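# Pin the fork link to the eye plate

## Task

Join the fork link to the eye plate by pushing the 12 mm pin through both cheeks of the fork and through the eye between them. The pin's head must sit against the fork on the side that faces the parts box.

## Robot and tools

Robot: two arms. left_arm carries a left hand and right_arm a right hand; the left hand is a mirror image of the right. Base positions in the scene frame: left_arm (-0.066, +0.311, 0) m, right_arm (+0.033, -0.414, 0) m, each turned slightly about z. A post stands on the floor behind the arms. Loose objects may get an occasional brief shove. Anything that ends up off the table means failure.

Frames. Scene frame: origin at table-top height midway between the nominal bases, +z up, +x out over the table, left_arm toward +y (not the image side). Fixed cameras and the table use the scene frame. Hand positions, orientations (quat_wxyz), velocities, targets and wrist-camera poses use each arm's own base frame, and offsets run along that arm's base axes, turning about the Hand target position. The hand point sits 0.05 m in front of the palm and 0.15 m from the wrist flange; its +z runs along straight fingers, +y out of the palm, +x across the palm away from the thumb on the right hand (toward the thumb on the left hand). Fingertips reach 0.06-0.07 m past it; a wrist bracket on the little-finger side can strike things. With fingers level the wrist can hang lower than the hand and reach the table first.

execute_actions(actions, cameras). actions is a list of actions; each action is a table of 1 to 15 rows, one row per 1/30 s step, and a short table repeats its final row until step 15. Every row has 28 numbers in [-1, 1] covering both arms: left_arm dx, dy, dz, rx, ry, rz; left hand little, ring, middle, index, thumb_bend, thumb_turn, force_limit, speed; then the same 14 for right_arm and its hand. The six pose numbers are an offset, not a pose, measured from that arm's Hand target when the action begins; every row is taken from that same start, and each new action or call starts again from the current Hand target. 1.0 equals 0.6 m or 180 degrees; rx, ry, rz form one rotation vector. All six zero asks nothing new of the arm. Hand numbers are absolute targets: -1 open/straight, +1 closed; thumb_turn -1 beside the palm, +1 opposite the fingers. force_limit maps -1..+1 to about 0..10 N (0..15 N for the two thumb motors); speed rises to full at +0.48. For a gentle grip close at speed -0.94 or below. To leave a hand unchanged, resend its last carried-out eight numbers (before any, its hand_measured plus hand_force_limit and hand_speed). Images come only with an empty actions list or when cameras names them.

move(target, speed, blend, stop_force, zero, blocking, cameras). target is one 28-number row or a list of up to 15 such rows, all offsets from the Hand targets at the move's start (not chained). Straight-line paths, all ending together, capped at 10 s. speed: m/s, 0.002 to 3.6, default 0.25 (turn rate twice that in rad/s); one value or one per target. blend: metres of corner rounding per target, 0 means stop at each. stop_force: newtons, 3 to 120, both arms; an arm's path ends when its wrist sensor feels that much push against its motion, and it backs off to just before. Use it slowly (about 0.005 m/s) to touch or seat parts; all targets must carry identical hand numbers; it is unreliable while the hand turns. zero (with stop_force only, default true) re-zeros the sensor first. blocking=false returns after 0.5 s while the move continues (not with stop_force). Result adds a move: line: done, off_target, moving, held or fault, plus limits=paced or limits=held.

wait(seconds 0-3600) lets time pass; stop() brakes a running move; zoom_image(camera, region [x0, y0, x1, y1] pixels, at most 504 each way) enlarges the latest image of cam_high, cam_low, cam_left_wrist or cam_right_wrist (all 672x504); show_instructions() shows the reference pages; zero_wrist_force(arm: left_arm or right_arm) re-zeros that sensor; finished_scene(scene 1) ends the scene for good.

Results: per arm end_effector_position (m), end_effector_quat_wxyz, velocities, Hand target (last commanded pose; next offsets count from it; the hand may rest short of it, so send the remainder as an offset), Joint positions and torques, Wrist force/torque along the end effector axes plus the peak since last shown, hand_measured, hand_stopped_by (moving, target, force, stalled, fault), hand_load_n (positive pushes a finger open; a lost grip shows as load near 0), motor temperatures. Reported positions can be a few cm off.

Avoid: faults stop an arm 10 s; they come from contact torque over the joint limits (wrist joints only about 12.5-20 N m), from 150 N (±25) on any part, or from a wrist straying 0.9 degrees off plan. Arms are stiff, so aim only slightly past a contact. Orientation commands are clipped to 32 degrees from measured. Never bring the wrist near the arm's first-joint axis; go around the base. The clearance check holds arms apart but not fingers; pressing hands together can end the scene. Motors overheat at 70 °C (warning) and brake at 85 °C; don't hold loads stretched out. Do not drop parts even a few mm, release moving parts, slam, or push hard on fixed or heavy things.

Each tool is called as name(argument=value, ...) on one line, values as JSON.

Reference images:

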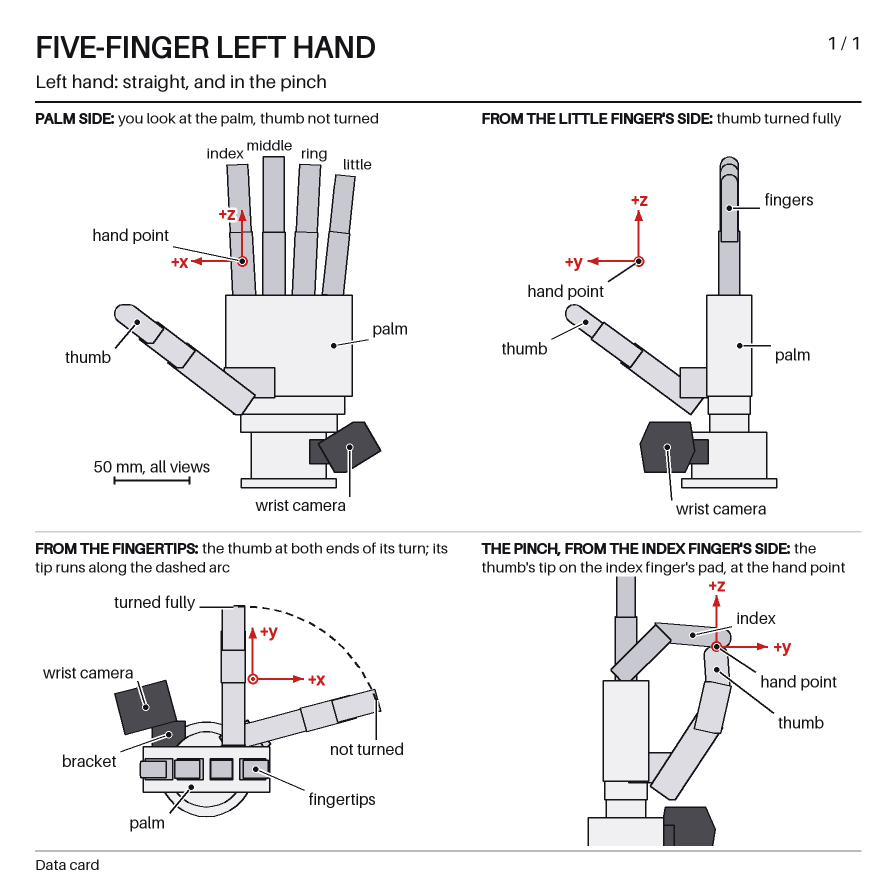

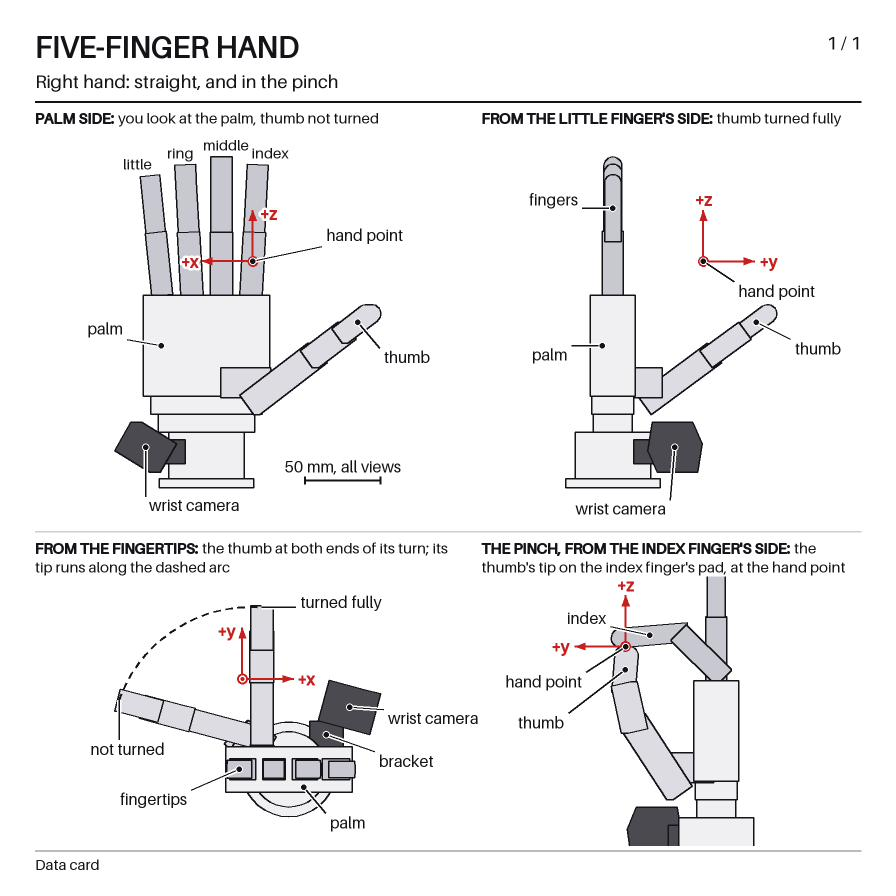

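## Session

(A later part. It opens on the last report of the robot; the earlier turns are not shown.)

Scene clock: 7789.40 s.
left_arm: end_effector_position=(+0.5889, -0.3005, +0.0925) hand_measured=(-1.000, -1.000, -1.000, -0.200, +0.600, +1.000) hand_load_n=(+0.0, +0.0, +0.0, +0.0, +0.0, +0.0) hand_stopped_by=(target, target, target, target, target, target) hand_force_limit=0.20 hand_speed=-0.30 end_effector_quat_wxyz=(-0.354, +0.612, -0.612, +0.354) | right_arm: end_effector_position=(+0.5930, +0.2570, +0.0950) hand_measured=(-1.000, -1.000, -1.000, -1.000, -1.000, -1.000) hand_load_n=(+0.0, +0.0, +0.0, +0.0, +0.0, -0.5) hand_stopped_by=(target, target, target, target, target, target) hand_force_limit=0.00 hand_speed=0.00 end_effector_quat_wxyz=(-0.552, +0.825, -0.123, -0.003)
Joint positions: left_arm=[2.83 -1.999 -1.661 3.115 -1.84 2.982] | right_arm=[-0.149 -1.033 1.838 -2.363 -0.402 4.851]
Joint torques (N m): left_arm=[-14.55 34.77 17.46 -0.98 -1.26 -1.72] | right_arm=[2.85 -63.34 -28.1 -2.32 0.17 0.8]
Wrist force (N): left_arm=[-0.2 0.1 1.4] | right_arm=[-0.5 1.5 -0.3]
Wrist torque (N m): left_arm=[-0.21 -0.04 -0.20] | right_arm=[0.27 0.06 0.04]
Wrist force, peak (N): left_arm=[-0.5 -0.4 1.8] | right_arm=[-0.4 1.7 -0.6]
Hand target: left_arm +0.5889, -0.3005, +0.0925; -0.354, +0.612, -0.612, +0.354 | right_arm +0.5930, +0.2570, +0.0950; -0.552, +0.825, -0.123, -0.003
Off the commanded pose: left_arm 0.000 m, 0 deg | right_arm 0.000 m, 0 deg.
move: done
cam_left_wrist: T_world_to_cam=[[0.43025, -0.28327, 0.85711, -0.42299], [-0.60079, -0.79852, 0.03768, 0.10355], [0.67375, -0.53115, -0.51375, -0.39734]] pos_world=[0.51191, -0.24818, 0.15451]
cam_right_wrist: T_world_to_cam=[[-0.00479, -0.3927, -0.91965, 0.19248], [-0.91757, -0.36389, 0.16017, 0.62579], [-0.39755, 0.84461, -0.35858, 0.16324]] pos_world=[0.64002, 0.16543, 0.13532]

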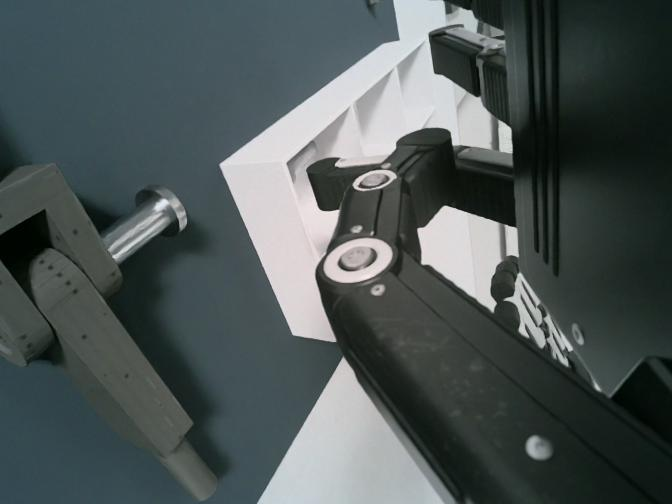

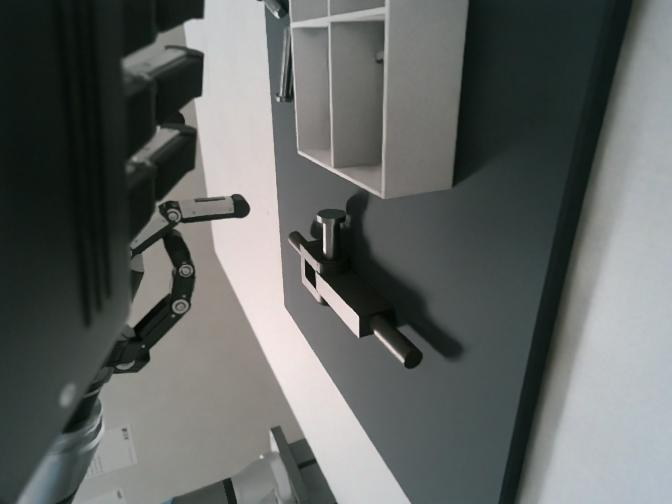

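move(target=[0,0,-0.1,0,0,0,-1,-1,-1,-0.2,0.6,1,0.2,-0.3, 0,0,0,0,0,0,-1,-1,-1,-1,-1,-1,0,0], speed=0.04, stop_force=4, cameras=["cam_left_wrist","cam_right_wrist"])

zoom_image(camera="cam_right_wrist", region=[160, 150, 440, 370])

Scene clock: 7812.57 s.
left_arm: end_effector_position=(+0.5889, -0.3005, +0.0325) hand_measured=(-1.000, -1.000, -1.000, -0.200, +0.600, +1.000) hand_load_n=(+0.0, +0.0, +0.0, +0.0, +0.0, +0.0) hand_stopped_by=(target, target, target, target, target, target) hand_force_limit=0.20 hand_speed=-0.30 end_effector_quat_wxyz=(-0.354, +0.612, -0.612, +0.354) | right_arm: end_effector_position=(+0.5930, +0.2570, +0.0950) hand_measured=(-1.000, -1.000, -1.000, -1.000, -1.000, -1.000) hand_load_n=(+0.0, +0.0, -0.5, +0.0, +0.0, -0.5) hand_stopped_by=(target, target, target, target, target, target) hand_force_limit=0.00 hand_speed=0.00 end_effector_quat_wxyz=(-0.552, +0.825, -0.123, -0.003)
Joint positions: left_arm=[2.83 -2.078 -1.72 3.253 -1.84 2.982] | right_arm=[-0.149 -1.033 1.838 -2.363 -0.402 4.851]
Joint torques (N m): left_arm=[-10.26 53.94 31.56 -0.06 -0.6 -1.29] | right_arm=[2.36 -63.61 -29.2 -2.39 0.25 0.85]
Wrist force (N): left_arm=[-0.5 -0.2 1.2] | right_arm=[-0.3 1.2 -0.3]
Wrist torque (N m): left_arm=[-0.25 -0.02 -0.20] | right_arm=[0.23 0.02 0.03]
Wrist force, peak (N): left_arm=[-0.4 0.0 1.6] | right_arm=[-0.3 1.7 -0.5]
Hand target: left_arm +0.5889, -0.3005, +0.0325; -0.354, +0.612, -0.612, +0.354 | right_arm +0.5930, +0.2570, +0.0950; -0.552, +0.825, -0.123, -0.003
Off the commanded pose: left_arm 0.000 m, 0 deg | right_arm 0.000 m, 0 deg.
move: done
cam_left_wrist: T_world_to_cam=[[0.43025, -0.28327, 0.85711, -0.37156], [-0.60079, -0.79852, 0.03768, 0.10581], [0.67375, -0.53115, -0.51375, -0.42816]] pos_world=[0.51191, -0.24818, 0.09451]
cam_right_wrist: T_world_to_cam=[[-0.00479, -0.3927, -0.91965, 0.19248], [-0.91757, -0.36389, 0.16017, 0.62579], [-0.39755, 0.84461, -0.35858, 0.16324]] pos_world=[0.64002, 0.16543, 0.13532]

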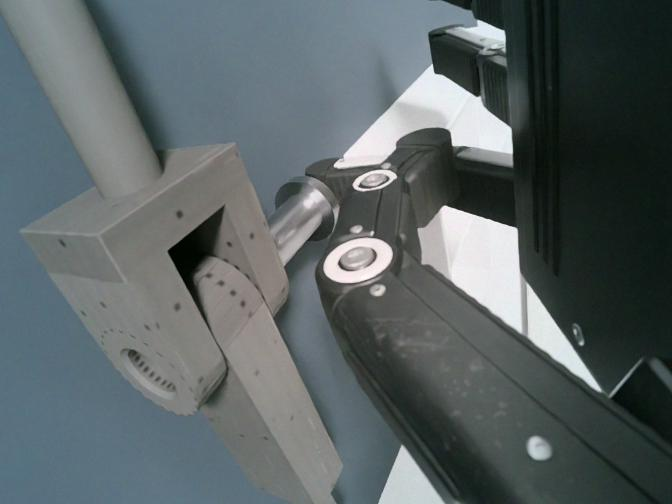

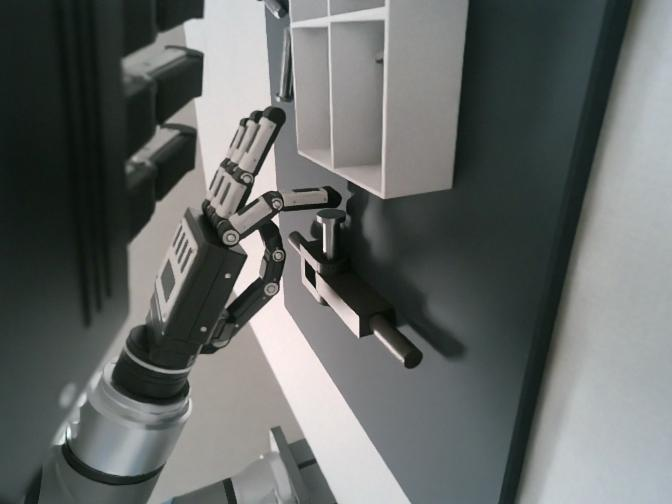

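Scaled by 1.800 from the camera's image (finer frame: 960x720).

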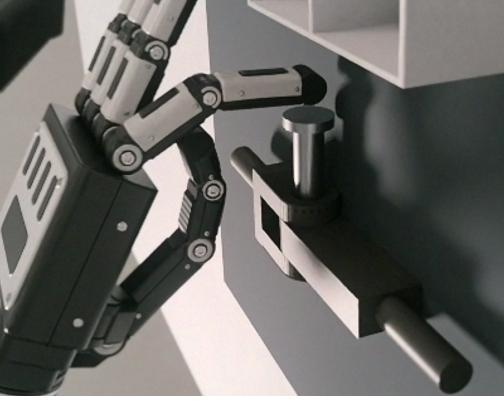

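move(target=[0,0,0,0,0,0,-1,-1,-1,-0.2,0.6,1,0.2,-0.3, -0.1625,0.0725,-0.0368,-0.2077,-0.0225,0.0767,-1,-1,-1,-1,-1,-1,0,0], speed=0.1, cameras=["cam_high","cam_left_wrist","cam_right_wrist"])

zoom_image(camera="cam_high", region=[230, 140, 470, 360])

Scene clock: 7826.67 s.
left_arm: end_effector_position=(+0.5889, -0.3005, +0.0325) hand_measured=(-1.000, -1.000, -1.000, -0.200, +0.600, +1.000) hand_load_n=(+0.0, +0.0, -0.5, +0.5, +0.0, +0.0) hand_stopped_by=(target, target, target, target, target, target) hand_force_limit=0.20 hand_speed=-0.30 end_effector_quat_wxyz=(-0.354, +0.612, -0.612, +0.354) | right_arm: end_effector_position=(+0.4954, +0.3005, +0.0730) hand_measured=(-1.000, -1.000, -1.000, -1.000, -1.000, -1.000) hand_load_n=(+0.0, +0.5, +0.0, -0.5, +0.0, +0.0) hand_stopped_by=(target, target, target, target, target, target) hand_force_limit=0.00 hand_speed=0.00 end_effector_quat_wxyz=(-0.259, +0.966, +0.000, +0.000)
Joint positions: left_arm=[2.83 -2.078 -1.72 3.253 -1.84 2.982] | right_arm=[0.173 -1.198 1.884 -2.356 -1.056 4.912]
Joint torques (N m): left_arm=[-6.39 55.71 30.78 1.9 0.87 1.98] | right_arm=[-0.97 -37.86 -36.57 -4.72 2.24 -0.65]
Wrist force (N): left_arm=[-0.4 0.0 1.3] | right_arm=[-0.4 0.6 0.2]
Wrist torque (N m): left_arm=[-0.22 -0.02 -0.20] | right_arm=[0.05 0.04 -0.08]
Wrist force, peak (N): left_arm=[-0.5 -0.2 1.5] | right_arm=[-0.5 1.6 -0.4]
Hand target: left_arm +0.5889, -0.3005, +0.0325; -0.354, +0.612, -0.612, +0.354 | right_arm +0.4955, +0.3005, +0.0729; -0.259, +0.966, +0.000, +0.000
Off the commanded pose: left_arm 0.000 m, 0 deg | right_arm 0.000 m, 0 deg.
move: done
cam_left_wrist: T_world_to_cam=[[0.43025, -0.28327, 0.85711, -0.37156], [-0.60079, -0.79852, 0.03768, 0.10581], [0.67375, -0.53115, -0.51375, -0.42816]] pos_world=[0.51191, -0.24818, 0.09451]
cam_right_wrist: T_world_to_cam=[[0.203, -0.8475, -0.49043, 0.19125], [-0.83967, -0.40834, 0.35808, 0.51602], [-0.50374, 0.33911, -0.79451, 0.31615]] pos_world=[0.55372, 0.26559, 0.16021]

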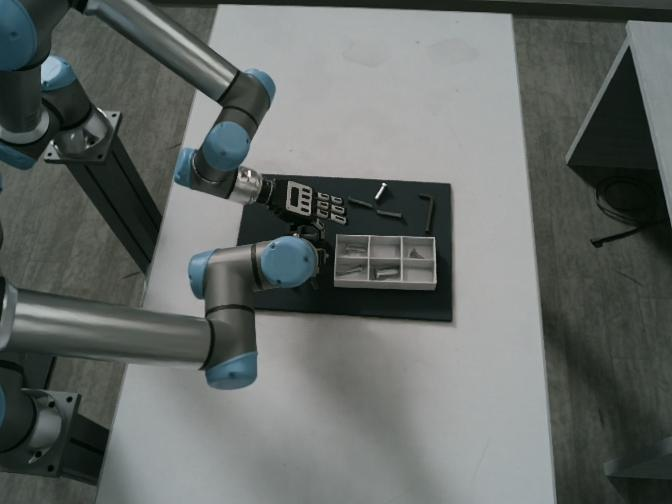

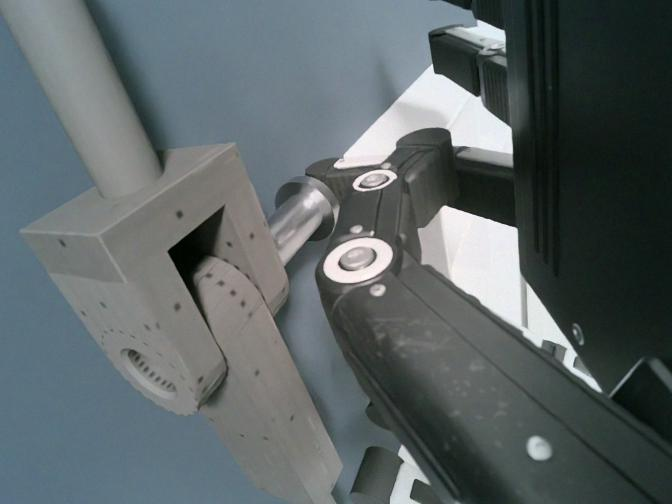

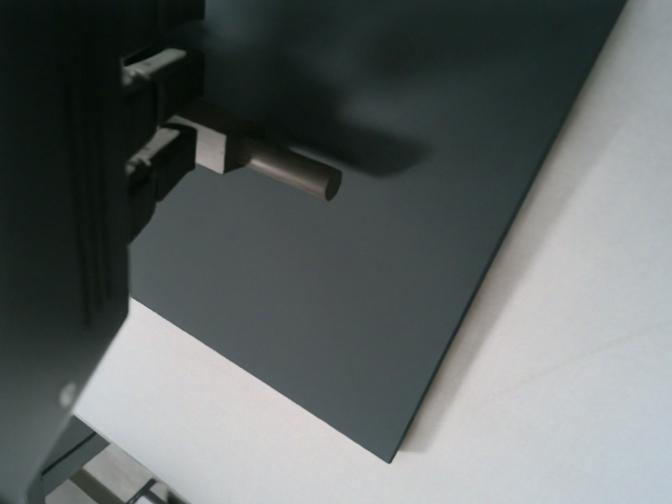

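Scaled by 2.100 from the camera's image (finer frame: 960x720).

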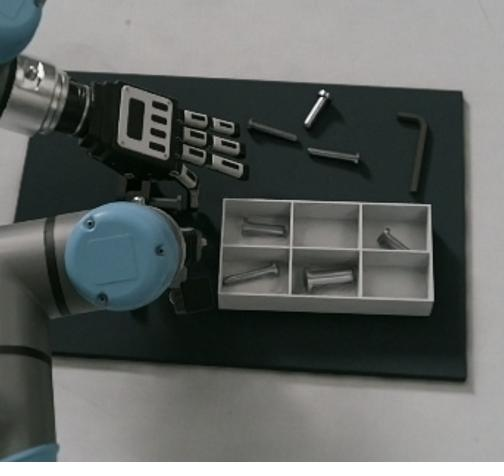

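zoom_image(camera="cam_left_wrist", region=[200, 250, 480, 504])

zoom_image(camera="cam_right_wrist", region=[100, 40, 380, 260])

Scaled by 1.800 from the camera's image (finer frame: 960x720).

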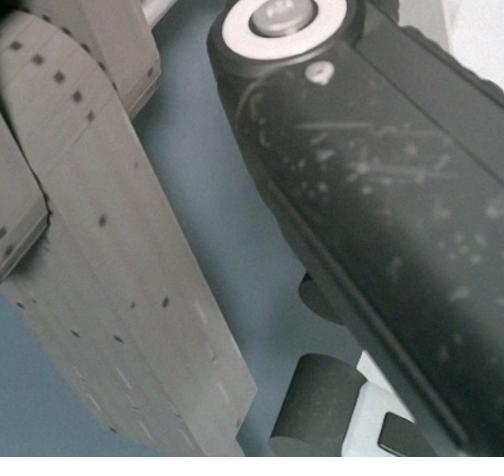

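Scaled by 1.800 from the camera's image (finer frame: 960x720).

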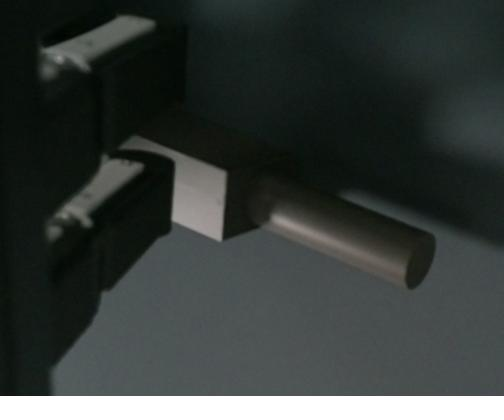

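move(target=[0,0,0,0,0,0,-1,-1,-1,-0.2,0.6,1,0.2,-0.3, 0,0,-0.0267,0,0,0,-1,-1,-1,-1,-1,-1,0,0], speed=0.004, stop_force=6, cameras=["cam_left_wrist","cam_right_wrist"])

zoom_image(camera="cam_left_wrist", region=[0, 100, 420, 504])

zoom_image(camera="cam_right_wrist", region=[100, 40, 380, 260])

Scene clock: 7858.70 s.
left_arm: end_effector_position=(+0.5889, -0.3005, +0.0325) hand_measured=(-1.000, -1.000, -1.000, -0.200, +0.600, +1.000) hand_load_n=(+0.0, +0.0, +0.0, +0.0, +0.5, +0.0) hand_stopped_by=(target, target, target, target, target, target) hand_force_limit=0.20 hand_speed=-0.30 end_effector_quat_wxyz=(-0.354, +0.612, -0.612, +0.354) | right_arm: end_effector_position=(+0.4955, +0.3005, +0.0635) hand_measured=(-1.000, -1.000, -1.000, -1.000, -1.000, -1.000) hand_load_n=(+0.0, +0.0, +0.0, +0.0, +0.0, -0.5) hand_stopped_by=(target, target, target, target, target, target) hand_force_limit=0.00 hand_speed=0.00 end_effector_quat_wxyz=(-0.259, +0.966, +0.000, +0.000)
Joint positions: left_arm=[2.83 -2.078 -1.72 3.253 -1.84 2.982] | right_arm=[0.173 -1.183 1.892 -2.38 -1.056 4.912]
Joint torques (N m): left_arm=[-2.7 54.27 30.51 1.82 1.4 1.92] | right_arm=[2.86 -54.52 -33.94 -1.32 0.12 -0.71]
Wrist force (N): left_arm=[-0.6 -0.2 1.2] | right_arm=[-0.6 0.1 -6.5]
Wrist torque (N m): left_arm=[-0.25 0.01 -0.21] | right_arm=[0.44 0.15 -0.10]
Wrist force, peak (N): left_arm=[-0.4 -0.1 1.6] | right_arm=[-0.8 -0.2 -9.1]
Hand target: left_arm +0.5889, -0.3005, +0.0325; -0.354, +0.612, -0.612, +0.354 | right_arm +0.4955, +0.3005, +0.0635; -0.259, +0.966, +0.000, +0.000 (not the last commanded pose)
Off the commanded pose: left_arm 0.000 m, 0 deg | right_arm 0.007 m, 0 deg.
move: contact (right_arm)
cam_left_wrist: T_world_to_cam=[[0.43023, -0.28326, 0.85713, -0.37155], [-0.60084, -0.79848, 0.03772, 0.10585], [0.67371, -0.53122, -0.51372, -0.42817]] pos_world=[0.51191, -0.24818, 0.09451]
cam_right_wrist: T_world_to_cam=[[0.20307, -0.84752, -0.49038, 0.1866], [-0.83964, -0.40838, 0.3581, 0.51938], [-0.50375, 0.33902, -0.79454, 0.30872]] pos_world=[0.55372, 0.26559, 0.15081]

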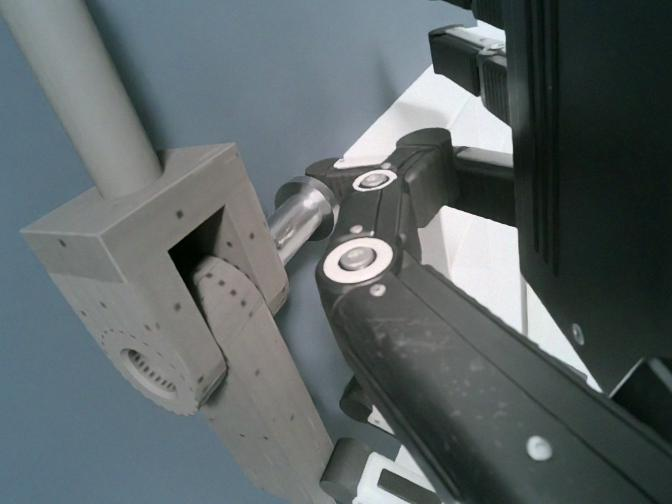

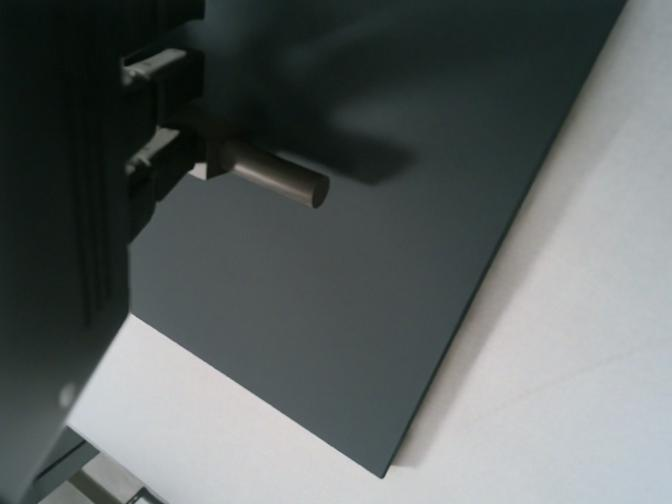

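Scaled by 1.200 from the camera's image (finer frame: 960x720).

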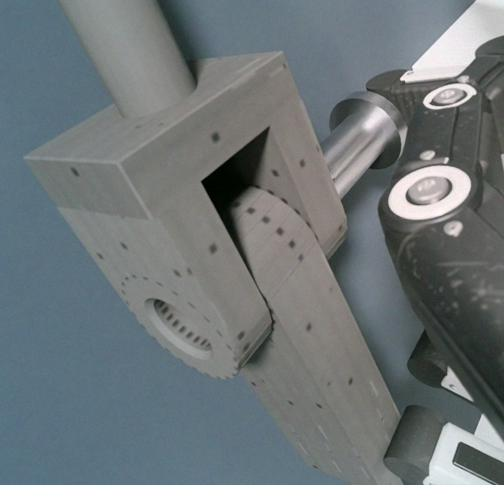

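Scaled by 1.800 from the camera's image (finer frame: 960x720).

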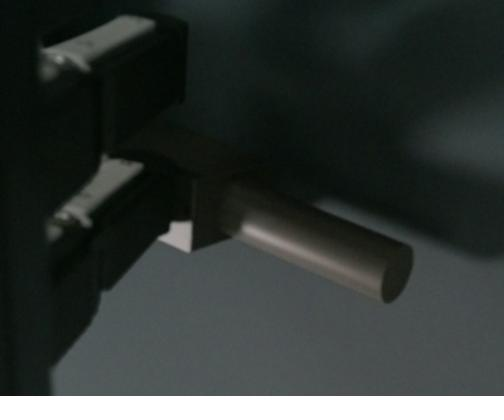

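move(target=[-0.0333,0,0,0,0,0,-1,-1,-1,-0.2,0.6,1,0.2,-0.3, 0,0,0,0,0,0,-1,-1,-1,-1,-1,-1,0,0], speed=0.005, stop_force=5, cameras=["cam_left_wrist","cam_right_wrist"])

zoom_image(camera="cam_left_wrist", region=[0, 100, 420, 504])

zoom_image(camera="cam_right_wrist", region=[100, 40, 380, 260])

Scene clock: 7872.70 s.
left_arm: end_effector_position=(+0.5689, -0.3006, +0.0325) hand_measured=(-1.000, -1.000, -1.000, -0.200, +0.600, +1.000) hand_load_n=(+0.0, +0.0, +0.0, +3.0, +0.0, +0.0) hand_stopped_by=(target, target, target, target, target, target) hand_force_limit=0.20 hand_speed=-0.30 end_effector_quat_wxyz=(-0.354, +0.612, -0.612, +0.354) | right_arm: end_effector_position=(+0.4955, +0.3005, +0.0635) hand_measured=(-1.000, -1.000, -1.000, -1.000, -1.000, -1.000) hand_load_n=(+0.0, +0.0, +0.0, +0.0, +0.0, +0.0) hand_stopped_by=(target, target, target, target, target, target) hand_force_limit=0.00 hand_speed=0.00 end_effector_quat_wxyz=(-0.259, +0.966, +0.000, +0.000)
Joint positions: left_arm=[2.816 -2.046 -1.772 3.272 -1.852 2.975] | right_arm=[0.173 -1.183 1.892 -2.38 -1.056 4.912]
Joint torques (N m): left_arm=[-9.79 39.4 30.26 0 0.09 -1.57] | right_arm=[2.72 -54.17 -33.76 -3.36 0.08 -0.69]
Wrist force (N): left_arm=[-0.7 -1.5 3.5] | right_arm=[-0.5 0.7 0.2]
Wrist torque (N m): left_arm=[-0.33 -0.02 -0.20] | right_arm=[0.07 0.05 -0.09]
Wrist force, peak (N): left_arm=[-2.0 -2.2 5.2] | right_arm=[-2.6 0.1 -7.3]
Hand target: left_arm +0.5690, -0.3005, +0.0325; -0.354, +0.612, -0.612, +0.354 | right_arm +0.4955, +0.3005, +0.0635; -0.259, +0.966, +0.000, +0.000
Off the commanded pose: left_arm 0.000 m, 0 deg | right_arm 0.000 m, 0 deg.
move: done
cam_left_wrist: T_world_to_cam=[[0.43023, -0.28326, 0.85713, -0.36295], [-0.60084, -0.79848, 0.03772, 0.09383], [0.67371, -0.53122, -0.51372, -0.41469]] pos_world=[0.49191, -0.24818, 0.09451]
cam_right_wrist: T_world_to_cam=[[0.20307, -0.84752, -0.49038, 0.1866], [-0.83964, -0.40838, 0.3581, 0.51938], [-0.50375, 0.33902, -0.79454, 0.30872]] pos_world=[0.55372, 0.26559, 0.15081]

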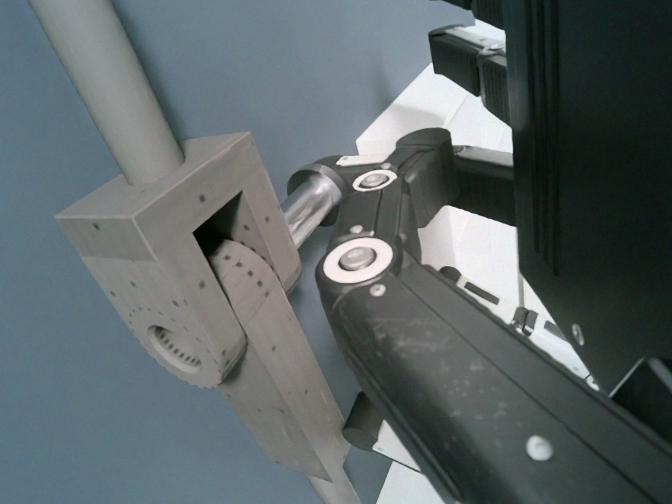

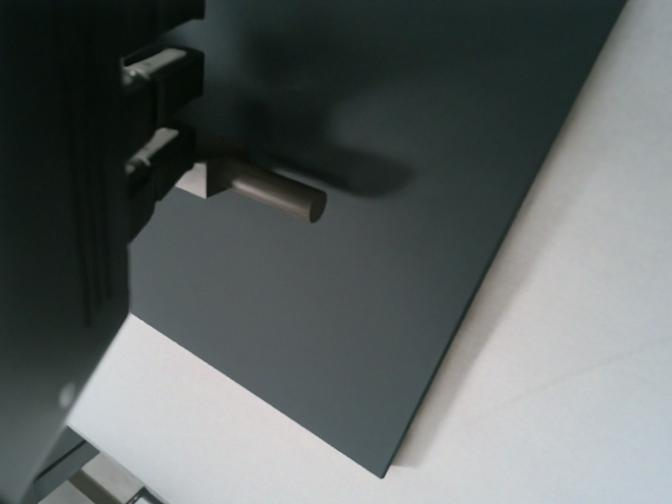

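Scaled by 1.200 from the camera's image (finer frame: 960x720).

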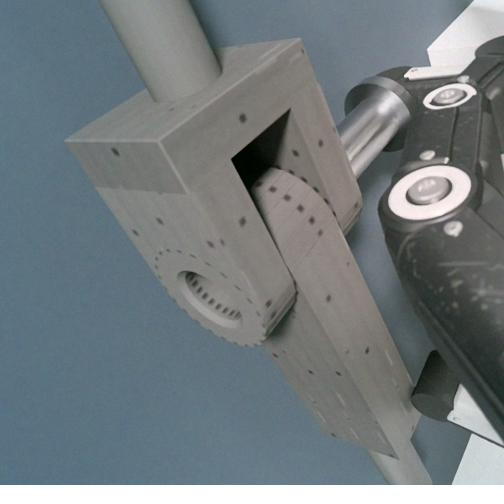

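Scaled by 1.800 from the camera's image (finer frame: 960x720).

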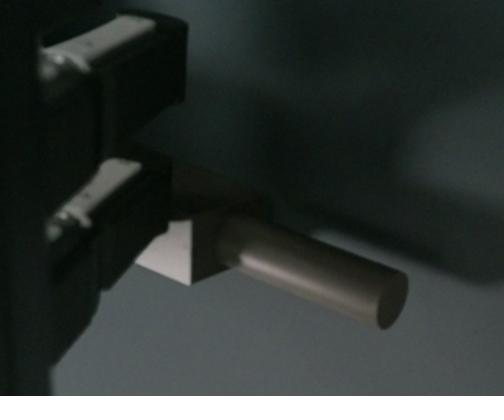

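zoom_image(camera="cam_left_wrist", region=[100, 280, 260, 400])

Scaled by 3.150 from the camera's image (finer frame: 960x720).

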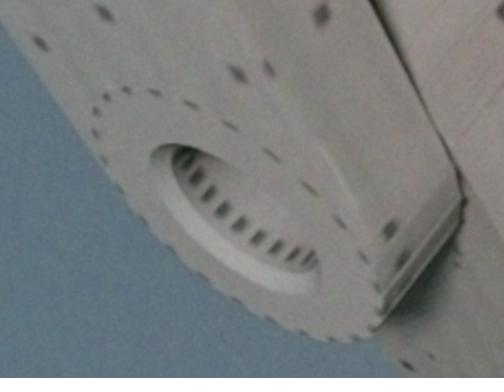

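move(target=[[0.0133,0,0,0,0,0,-1,-1,-1,-0.2,0.6,1,0.2,-0.3, 0,0,0.0833,0,0,0,-1,-1,-1,-1,-1,-1,0,0],[0.0133,0,0.1667,0,0,0,-1,-1,-1,-0.2,0.6,1,0.2,-0.3, 0,-0.1667,0.1167,0,0,0,-1,-1,-1,-1,-1,-1,0,0],[0.0133,0,0.1667,0,0,0,-1,-1,-1,-1,0.6,-1,0.2,-0.3, 0,-0.1667,0.1167,0,0,0,-1,-1,-1,-1,-1,-1,0,0],[-0.1417,0.0108,0.1667,0,0,0.211,-1,-1,-1,-1,-1,-1,0.2,-0.3, 0,-0.1667,0.1167,0,0,0,-1,-1,-1,-1,-1,-1,0,0],[-0.1417,0.0108,0.05,0,0,0.211,-1,-1,-1,-1,-1,-1,0.2,-0.3, 0,-0.1667,0.1167,0,0,0,-1,-1,-1,-1,-1,-1,0,0]], speed=0.08, cameras=["cam_high","cam_left_wrist"])

Scene clock: 7964.53 s.
left_arm: end_effector_position=(+0.4839, -0.2941, +0.1325) hand_measured=(-1.000, -1.000, -1.000, -1.000, -1.000, -1.000) hand_load_n=(+0.0, +0.0, +0.0, +0.0, +0.0, +0.0) hand_stopped_by=(target, target, target, target, target, target) hand_force_limit=0.20 hand_speed=-0.30 end_effector_quat_wxyz=(-0.450, +0.778, -0.380, +0.219) | right_arm: end_effector_position=(+0.4955, +0.2005, +0.1335) hand_measured=(-1.000, -1.000, -1.000, -1.000, -1.000, -1.000) hand_load_n=(+0.0, +0.0, +0.0, +0.0, +0.0, +0.0) hand_stopped_by=(target, target, target, target, target, target) hand_force_limit=0.00 hand_speed=0.00 end_effector_quat_wxyz=(-0.259, +0.966, +0.000, +0.000)
Joint positions: left_arm=[2.532 -2.108 -1.489 2.498 -2.547 2.122] | right_arm=[-0.011 -1.366 1.895 -2.093 -1.047 4.699]
Joint torques (N m): left_arm=[12.32 55.96 13.52 -4.2 0.05 -2.21] | right_arm=[-4.16 -30.9 -38.97 -1.69 -0.13 -0.59]
Wrist force (N): left_arm=[-0.3 0.3 1.7] | right_arm=[-0.8 0.8 0.3]
Wrist torque (N m): left_arm=[-0.19 0.01 -0.21] | right_arm=[0.09 0.11 0.02]
Wrist force, peak (N): left_arm=[-0.9 -1.2 3.8] | right_arm=[-0.7 1.2 0.8]
Hand target: left_arm +0.4839, -0.2941, +0.1325; -0.450, +0.778, -0.380, +0.219 (not the last commanded pose) | right_arm +0.4955, +0.2005, +0.1335; -0.259, +0.966, +0.000, +0.000
Off the commanded pose: left_arm 0.070 m, 0 deg | right_arm 0.000 m, 0 deg.
move: off_target (left_arm; path cut at 10 s); path passed 4 of 5 targets
cam_left_wrist: T_world_to_cam=[[0.51343, 0.04149, 0.85713, -0.35509], [0.01779, -0.99913, 0.03771, -0.31428], [0.85795, -0.00411, -0.51372, -0.2367]] pos_world=[0.39098, -0.30025, 0.19462]

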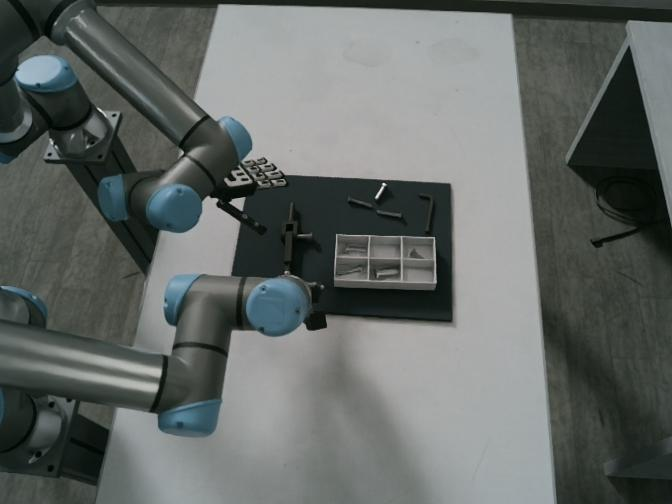

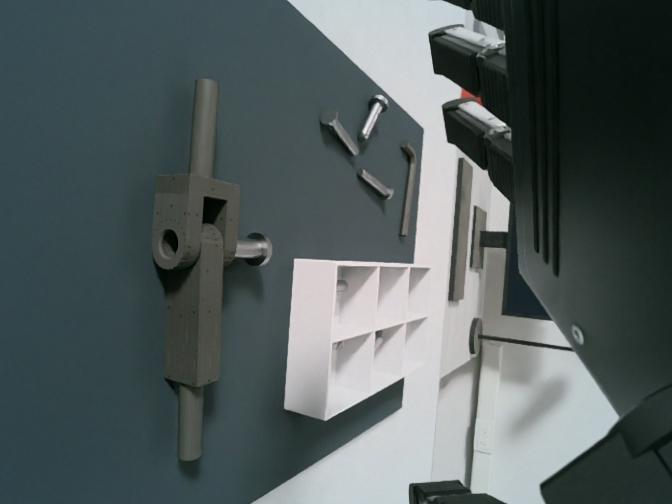

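move(target=[0,0,-0.1167,0,0,0,-1,-1,-1,-1,-1,-1,0.2,-0.3, 0,0,0,0,0,0,-1,-1,-1,-1,-1,-1,0,0], speed=0.04, stop_force=5, cameras=["cam_left_wrist"])

zoom_image(camera="cam_left_wrist", region=[120, 150, 420, 400])

Scene clock: 7973.50 s.
left_arm: end_effector_position=(+0.4839, -0.2941, +0.0625) hand_measured=(-1.000, -1.000, -1.000, -1.000, -1.000, -1.000) hand_load_n=(+0.0, -0.5, +0.0, +0.0, +0.0, -0.5) hand_stopped_by=(target, target, target, target, target, target) hand_force_limit=0.20 hand_speed=-0.30 end_effector_quat_wxyz=(-0.450, +0.778, -0.380, +0.219) | right_arm: end_effector_position=(+0.4955, +0.2005, +0.1335) hand_measured=(-1.000, -1.000, -1.000, -1.000, -1.000, -1.000) hand_load_n=(+0.0, +0.0, +0.0, +0.0, +0.0, +0.0) hand_stopped_by=(target, target, target, target, target, target) hand_force_limit=0.00 hand_speed=0.00 end_effector_quat_wxyz=(-0.259, +0.966, +0.000, +0.000)
Joint positions: left_arm=[2.532 -2.192 -1.555 2.648 -2.547 2.122] | right_arm=[-0.011 -1.366 1.895 -2.093 -1.047 4.699]
Joint torques (N m): left_arm=[6.12 56.66 28.67 -4.63 -1.61 1.06] | right_arm=[-3.67 -30.12 -39.18 -1.66 0.06 -0.58]
Wrist force (N): left_arm=[-0.6 0.1 1.7] | right_arm=[-1.0 0.7 0.3]
Wrist torque (N m): left_arm=[-0.24 0.04 -0.23] | right_arm=[0.06 0.14 0.01]
Wrist force, peak (N): left_arm=[-0.5 0.6 2.0] | right_arm=[-1.1 0.8 0.6]
Hand target: left_arm +0.4839, -0.2941, +0.0625; -0.450, +0.778, -0.380, +0.219 | right_arm +0.4955, +0.2005, +0.1335; -0.259, +0.966, +0.000, +0.000
Off the commanded pose: left_arm 0.000 m, 0 deg | right_arm 0.000 m, 0 deg.
move: done
cam_left_wrist: T_world_to_cam=[[0.51343, 0.04149, 0.85713, -0.29501], [0.01779, -0.99913, 0.03771, -0.31164], [0.85795, -0.00411, -0.51372, -0.27271]] pos_world=[0.39098, -0.30025, 0.12452]

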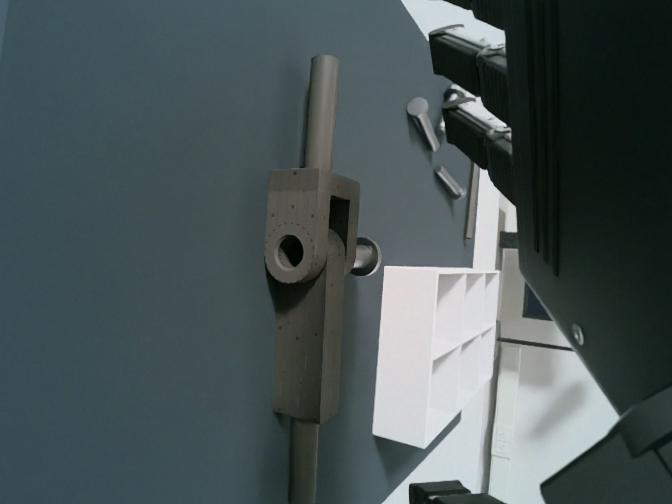

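Scaled by 1.680 from the camera's image (finer frame: 960x720).

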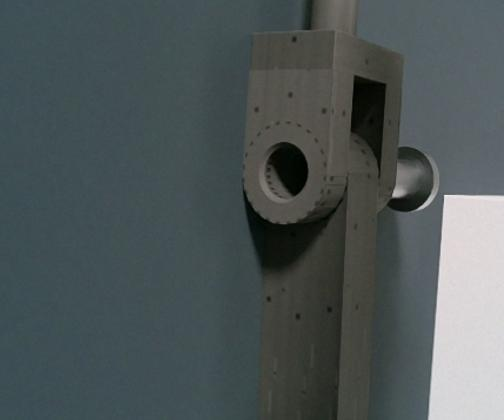

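zoom_image(camera="cam_left_wrist", region=[250, 210, 340, 300])

Scaled by 5.600 from the camera's image (finer frame: 960x720).

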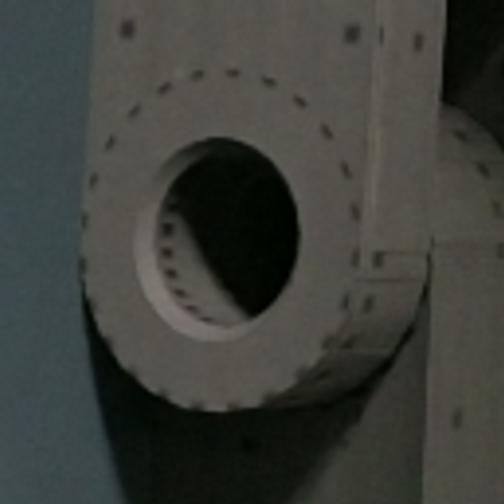

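wait(seconds=0.1, cameras=["cam_high"])

zoom_image(camera="cam_high", region=[260, 190, 350, 290])

Scene clock: 7996.13 s.
left_arm: end_effector_position=(+0.4839, -0.2941, +0.0625) hand_measured=(-1.000, -1.000, -1.000, -1.000, -1.000, -1.000) hand_load_n=(+0.0, +0.0, +0.0, +0.0, -0.5, +0.0) hand_stopped_by=(target, target, target, target, target, target) hand_force_limit=0.20 hand_speed=-0.30 end_effector_quat_wxyz=(-0.450, +0.778, -0.380, +0.219) | right_arm: end_effector_position=(+0.4955, +0.2005, +0.1335) hand_measured=(-1.000, -1.000, -1.000, -1.000, -1.000, -1.000) hand_load_n=(+0.0, +0.0, +0.0, +0.0, +0.0, +0.0) hand_stopped_by=(target, target, target, target, target, target) hand_force_limit=0.00 hand_speed=0.00 end_effector_quat_wxyz=(-0.259, +0.966, +0.000, +0.000)
Joint positions: left_arm=[2.532 -2.192 -1.555 2.648 -2.547 2.122] | right_arm=[-0.011 -1.366 1.895 -2.093 -1.047 4.699]
Joint torques (N m): left_arm=[5.73 57.39 29.21 -4.57 -2.06 -2.37] | right_arm=[-3.52 -30.23 -38.89 -1.65 0 -0.59]
Wrist force (N): left_arm=[-0.5 -0.1 1.7] | right_arm=[-0.7 0.4 0.3]
Wrist torque (N m): left_arm=[-0.27 0.03 -0.21] | right_arm=[0.03 0.09 0.02]
Wrist force, peak (N): left_arm=[-0.7 0.3 1.8] | right_arm=[-0.9 0.8 0.7]
Hand target: left_arm +0.4839, -0.2941, +0.0625; -0.450, +0.778, -0.380, +0.219 | right_arm +0.4955, +0.2005, +0.1335; -0.259, +0.966, +0.000, +0.000
Off the commanded pose: left_arm 0.000 m, 0 deg | right_arm 0.000 m, 0 deg.
wait: 0.10 s; at rest from the start

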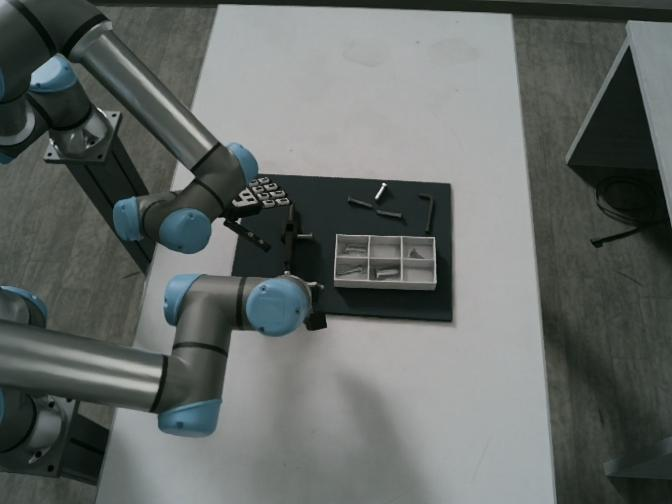

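Scaled by 5.040 from the camera's image (finer frame: 960x720).

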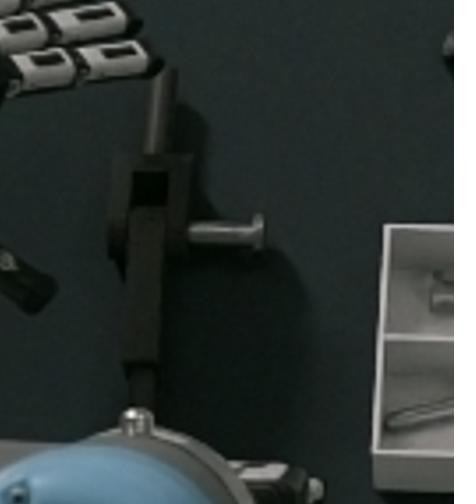

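move(target=[[0,0,0.1167,0,0,0,-1,-1,-1,-1,-1,-1,0.2,-0.3, 0,0,0,0,0,0,-1,-1,-1,-1,-1,-1,0,0],[0.1634,-0.0108,0.1167,0,0,-0.211,-1,-1,-1,-0.2,0.6,-1,0.2,-0.3, 0,0,0,0,0,0,-1,-1,-1,-1,-1,-1,0,0],[0.1634,-0.0108,0.1167,0,0,-0.211,-1,-1,-1,-0.2,0.6,1,0.2,-0.3, 0,0,0,0,0,0,-1,-1,-1,-1,-1,-1,0,0]], speed=0.09, cameras=["cam_left_wrist"])

Scene clock: 8100.47 s.
left_arm: end_effector_position=(+0.5820, -0.3005, +0.1325) hand_measured=(-1.000, -1.000, -1.000, -0.200, +0.600, +1.000) hand_load_n=(+0.0, -0.5, +0.0, +0.0, +0.0, +0.0) hand_stopped_by=(target, target, target, target, target, target) hand_force_limit=0.20 hand_speed=-0.30 end_effector_quat_wxyz=(-0.354, +0.612, -0.612, +0.354) | right_arm: end_effector_position=(+0.4955, +0.2005, +0.1335) hand_measured=(-1.000, -1.000, -1.000, -1.000, -1.000, -1.000) hand_load_n=(+0.0, +0.0, +0.0, +0.0, +0.0, +0.0) hand_stopped_by=(target, target, target, target, target, target) hand_force_limit=0.00 hand_speed=0.00 end_effector_quat_wxyz=(-0.259, +0.966, +0.000, +0.000)
Joint positions: left_arm=[2.825 -1.944 -1.628 3.026 -1.844 2.98] | right_arm=[-0.011 -1.366 1.895 -2.093 -1.047 4.699]
Joint torques (N m): left_arm=[-16.66 49.43 18.65 -0.91 1.26 1.95] | right_arm=[-3.82 -30.82 -38.75 -1.71 -0.08 -0.65]
Wrist force (N): left_arm=[-0.8 -0.1 1.3] | right_arm=[-0.8 0.5 0.3]
Wrist torque (N m): left_arm=[-0.25 0.06 -0.38] | right_arm=[0.04 0.11 0.02]
Wrist force, peak (N): left_arm=[-0.5 1.2 2.1] | right_arm=[-0.8 1.0 0.6]
Hand target: left_arm +0.5820, -0.3005, +0.1325; -0.354, +0.612, -0.612, +0.354 | right_arm +0.4955, +0.2005, +0.1335; -0.259, +0.966, +0.000, +0.000
Off the commanded pose: left_arm 0.000 m, 0 deg | right_arm 0.000 m, 0 deg.
move: done
cam_left_wrist: T_world_to_cam=[[0.43025, -0.28327, 0.85711, -0.45435], [-0.60079, -0.79852, 0.03768, 0.09784], [0.67375, -0.53115, -0.51375, -0.37202]] pos_world=[0.50491, -0.24818, 0.19461]

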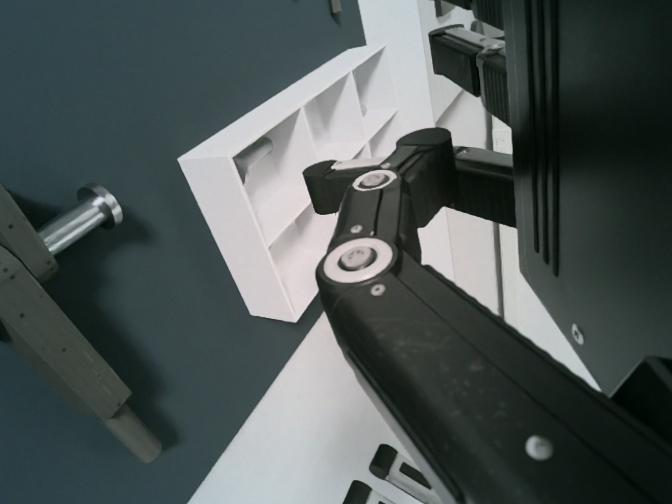

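move(target=[0.0083,0.0033,-0.1667,0,0,0,-1,-1,-1,-0.2,0.6,1,0.2,-0.3, 0,0,0,0,0,0,-1,-1,-1,-1,-1,-1,0,0], speed=0.05, stop_force=4, cameras=["cam_left_wrist"])

zoom_image(camera="cam_left_wrist", region=[60, 80, 480, 480])

Scene clock: 8116.23 s.
left_arm: end_effector_position=(+0.5870, -0.2985, +0.0325) hand_measured=(-1.000, -1.000, -1.000, -0.200, +0.600, +1.000) hand_load_n=(+0.0, +0.0, +0.0, +0.0, +0.0, +0.0) hand_stopped_by=(target, target, target, target, target, target) hand_force_limit=0.20 hand_speed=-0.30 end_effector_quat_wxyz=(-0.354, +0.612, -0.612, +0.354) | right_arm: end_effector_position=(+0.4955, +0.2005, +0.1335) hand_measured=(-1.000, -1.000, -1.000, -1.000, -1.000, -1.000) hand_load_n=(+0.0, -0.5, +0.0, +0.0, +0.0, +0.0) hand_stopped_by=(target, target, target, target, target, target) hand_force_limit=0.00 hand_speed=0.00 end_effector_quat_wxyz=(-0.259, +0.966, +0.000, +0.000)
Joint positions: left_arm=[2.832 -2.072 -1.729 3.257 -1.838 2.984] | right_arm=[-0.011 -1.366 1.895 -2.093 -1.047 4.699]
Joint torques (N m): left_arm=[1.44 54.29 31.23 1.42 -0.78 1.2] | right_arm=[-3.77 -30.8 -38.82 -1.66 -0.01 -0.61]
Wrist force (N): left_arm=[-0.7 0.0 1.3] | right_arm=[-0.5 0.6 0.2]
Wrist torque (N m): left_arm=[-0.22 0.04 -0.35] | right_arm=[0.07 0.08 0.03]
Wrist force, peak (N): left_arm=[-0.7 0.5 1.6] | right_arm=[-1.2 0.8 0.5]
Hand target: left_arm +0.5870, -0.2986, +0.0325; -0.354, +0.612, -0.612, +0.354 | right_arm +0.4955, +0.2005, +0.1335; -0.259, +0.966, +0.000, +0.000
Off the commanded pose: left_arm 0.000 m, 0 deg | right_arm 0.000 m, 0 deg.
move: done
cam_left_wrist: T_world_to_cam=[[0.43025, -0.28327, 0.85711, -0.37013], [-0.60079, -0.79852, 0.03768, 0.10621], [0.67375, -0.53115, -0.51375, -0.42575]] pos_world=[0.50991, -0.24618, 0.09451]

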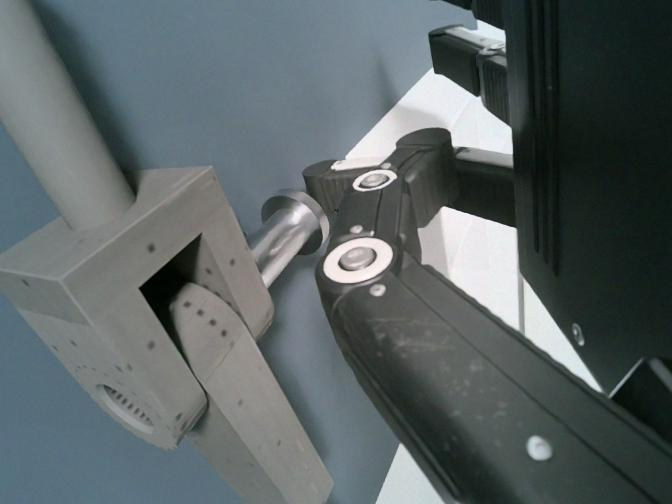

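Scaled by 1.200 from the camera's image (finer frame: 960x720).

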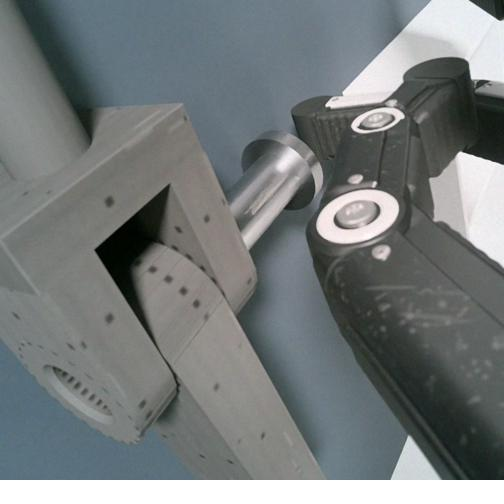

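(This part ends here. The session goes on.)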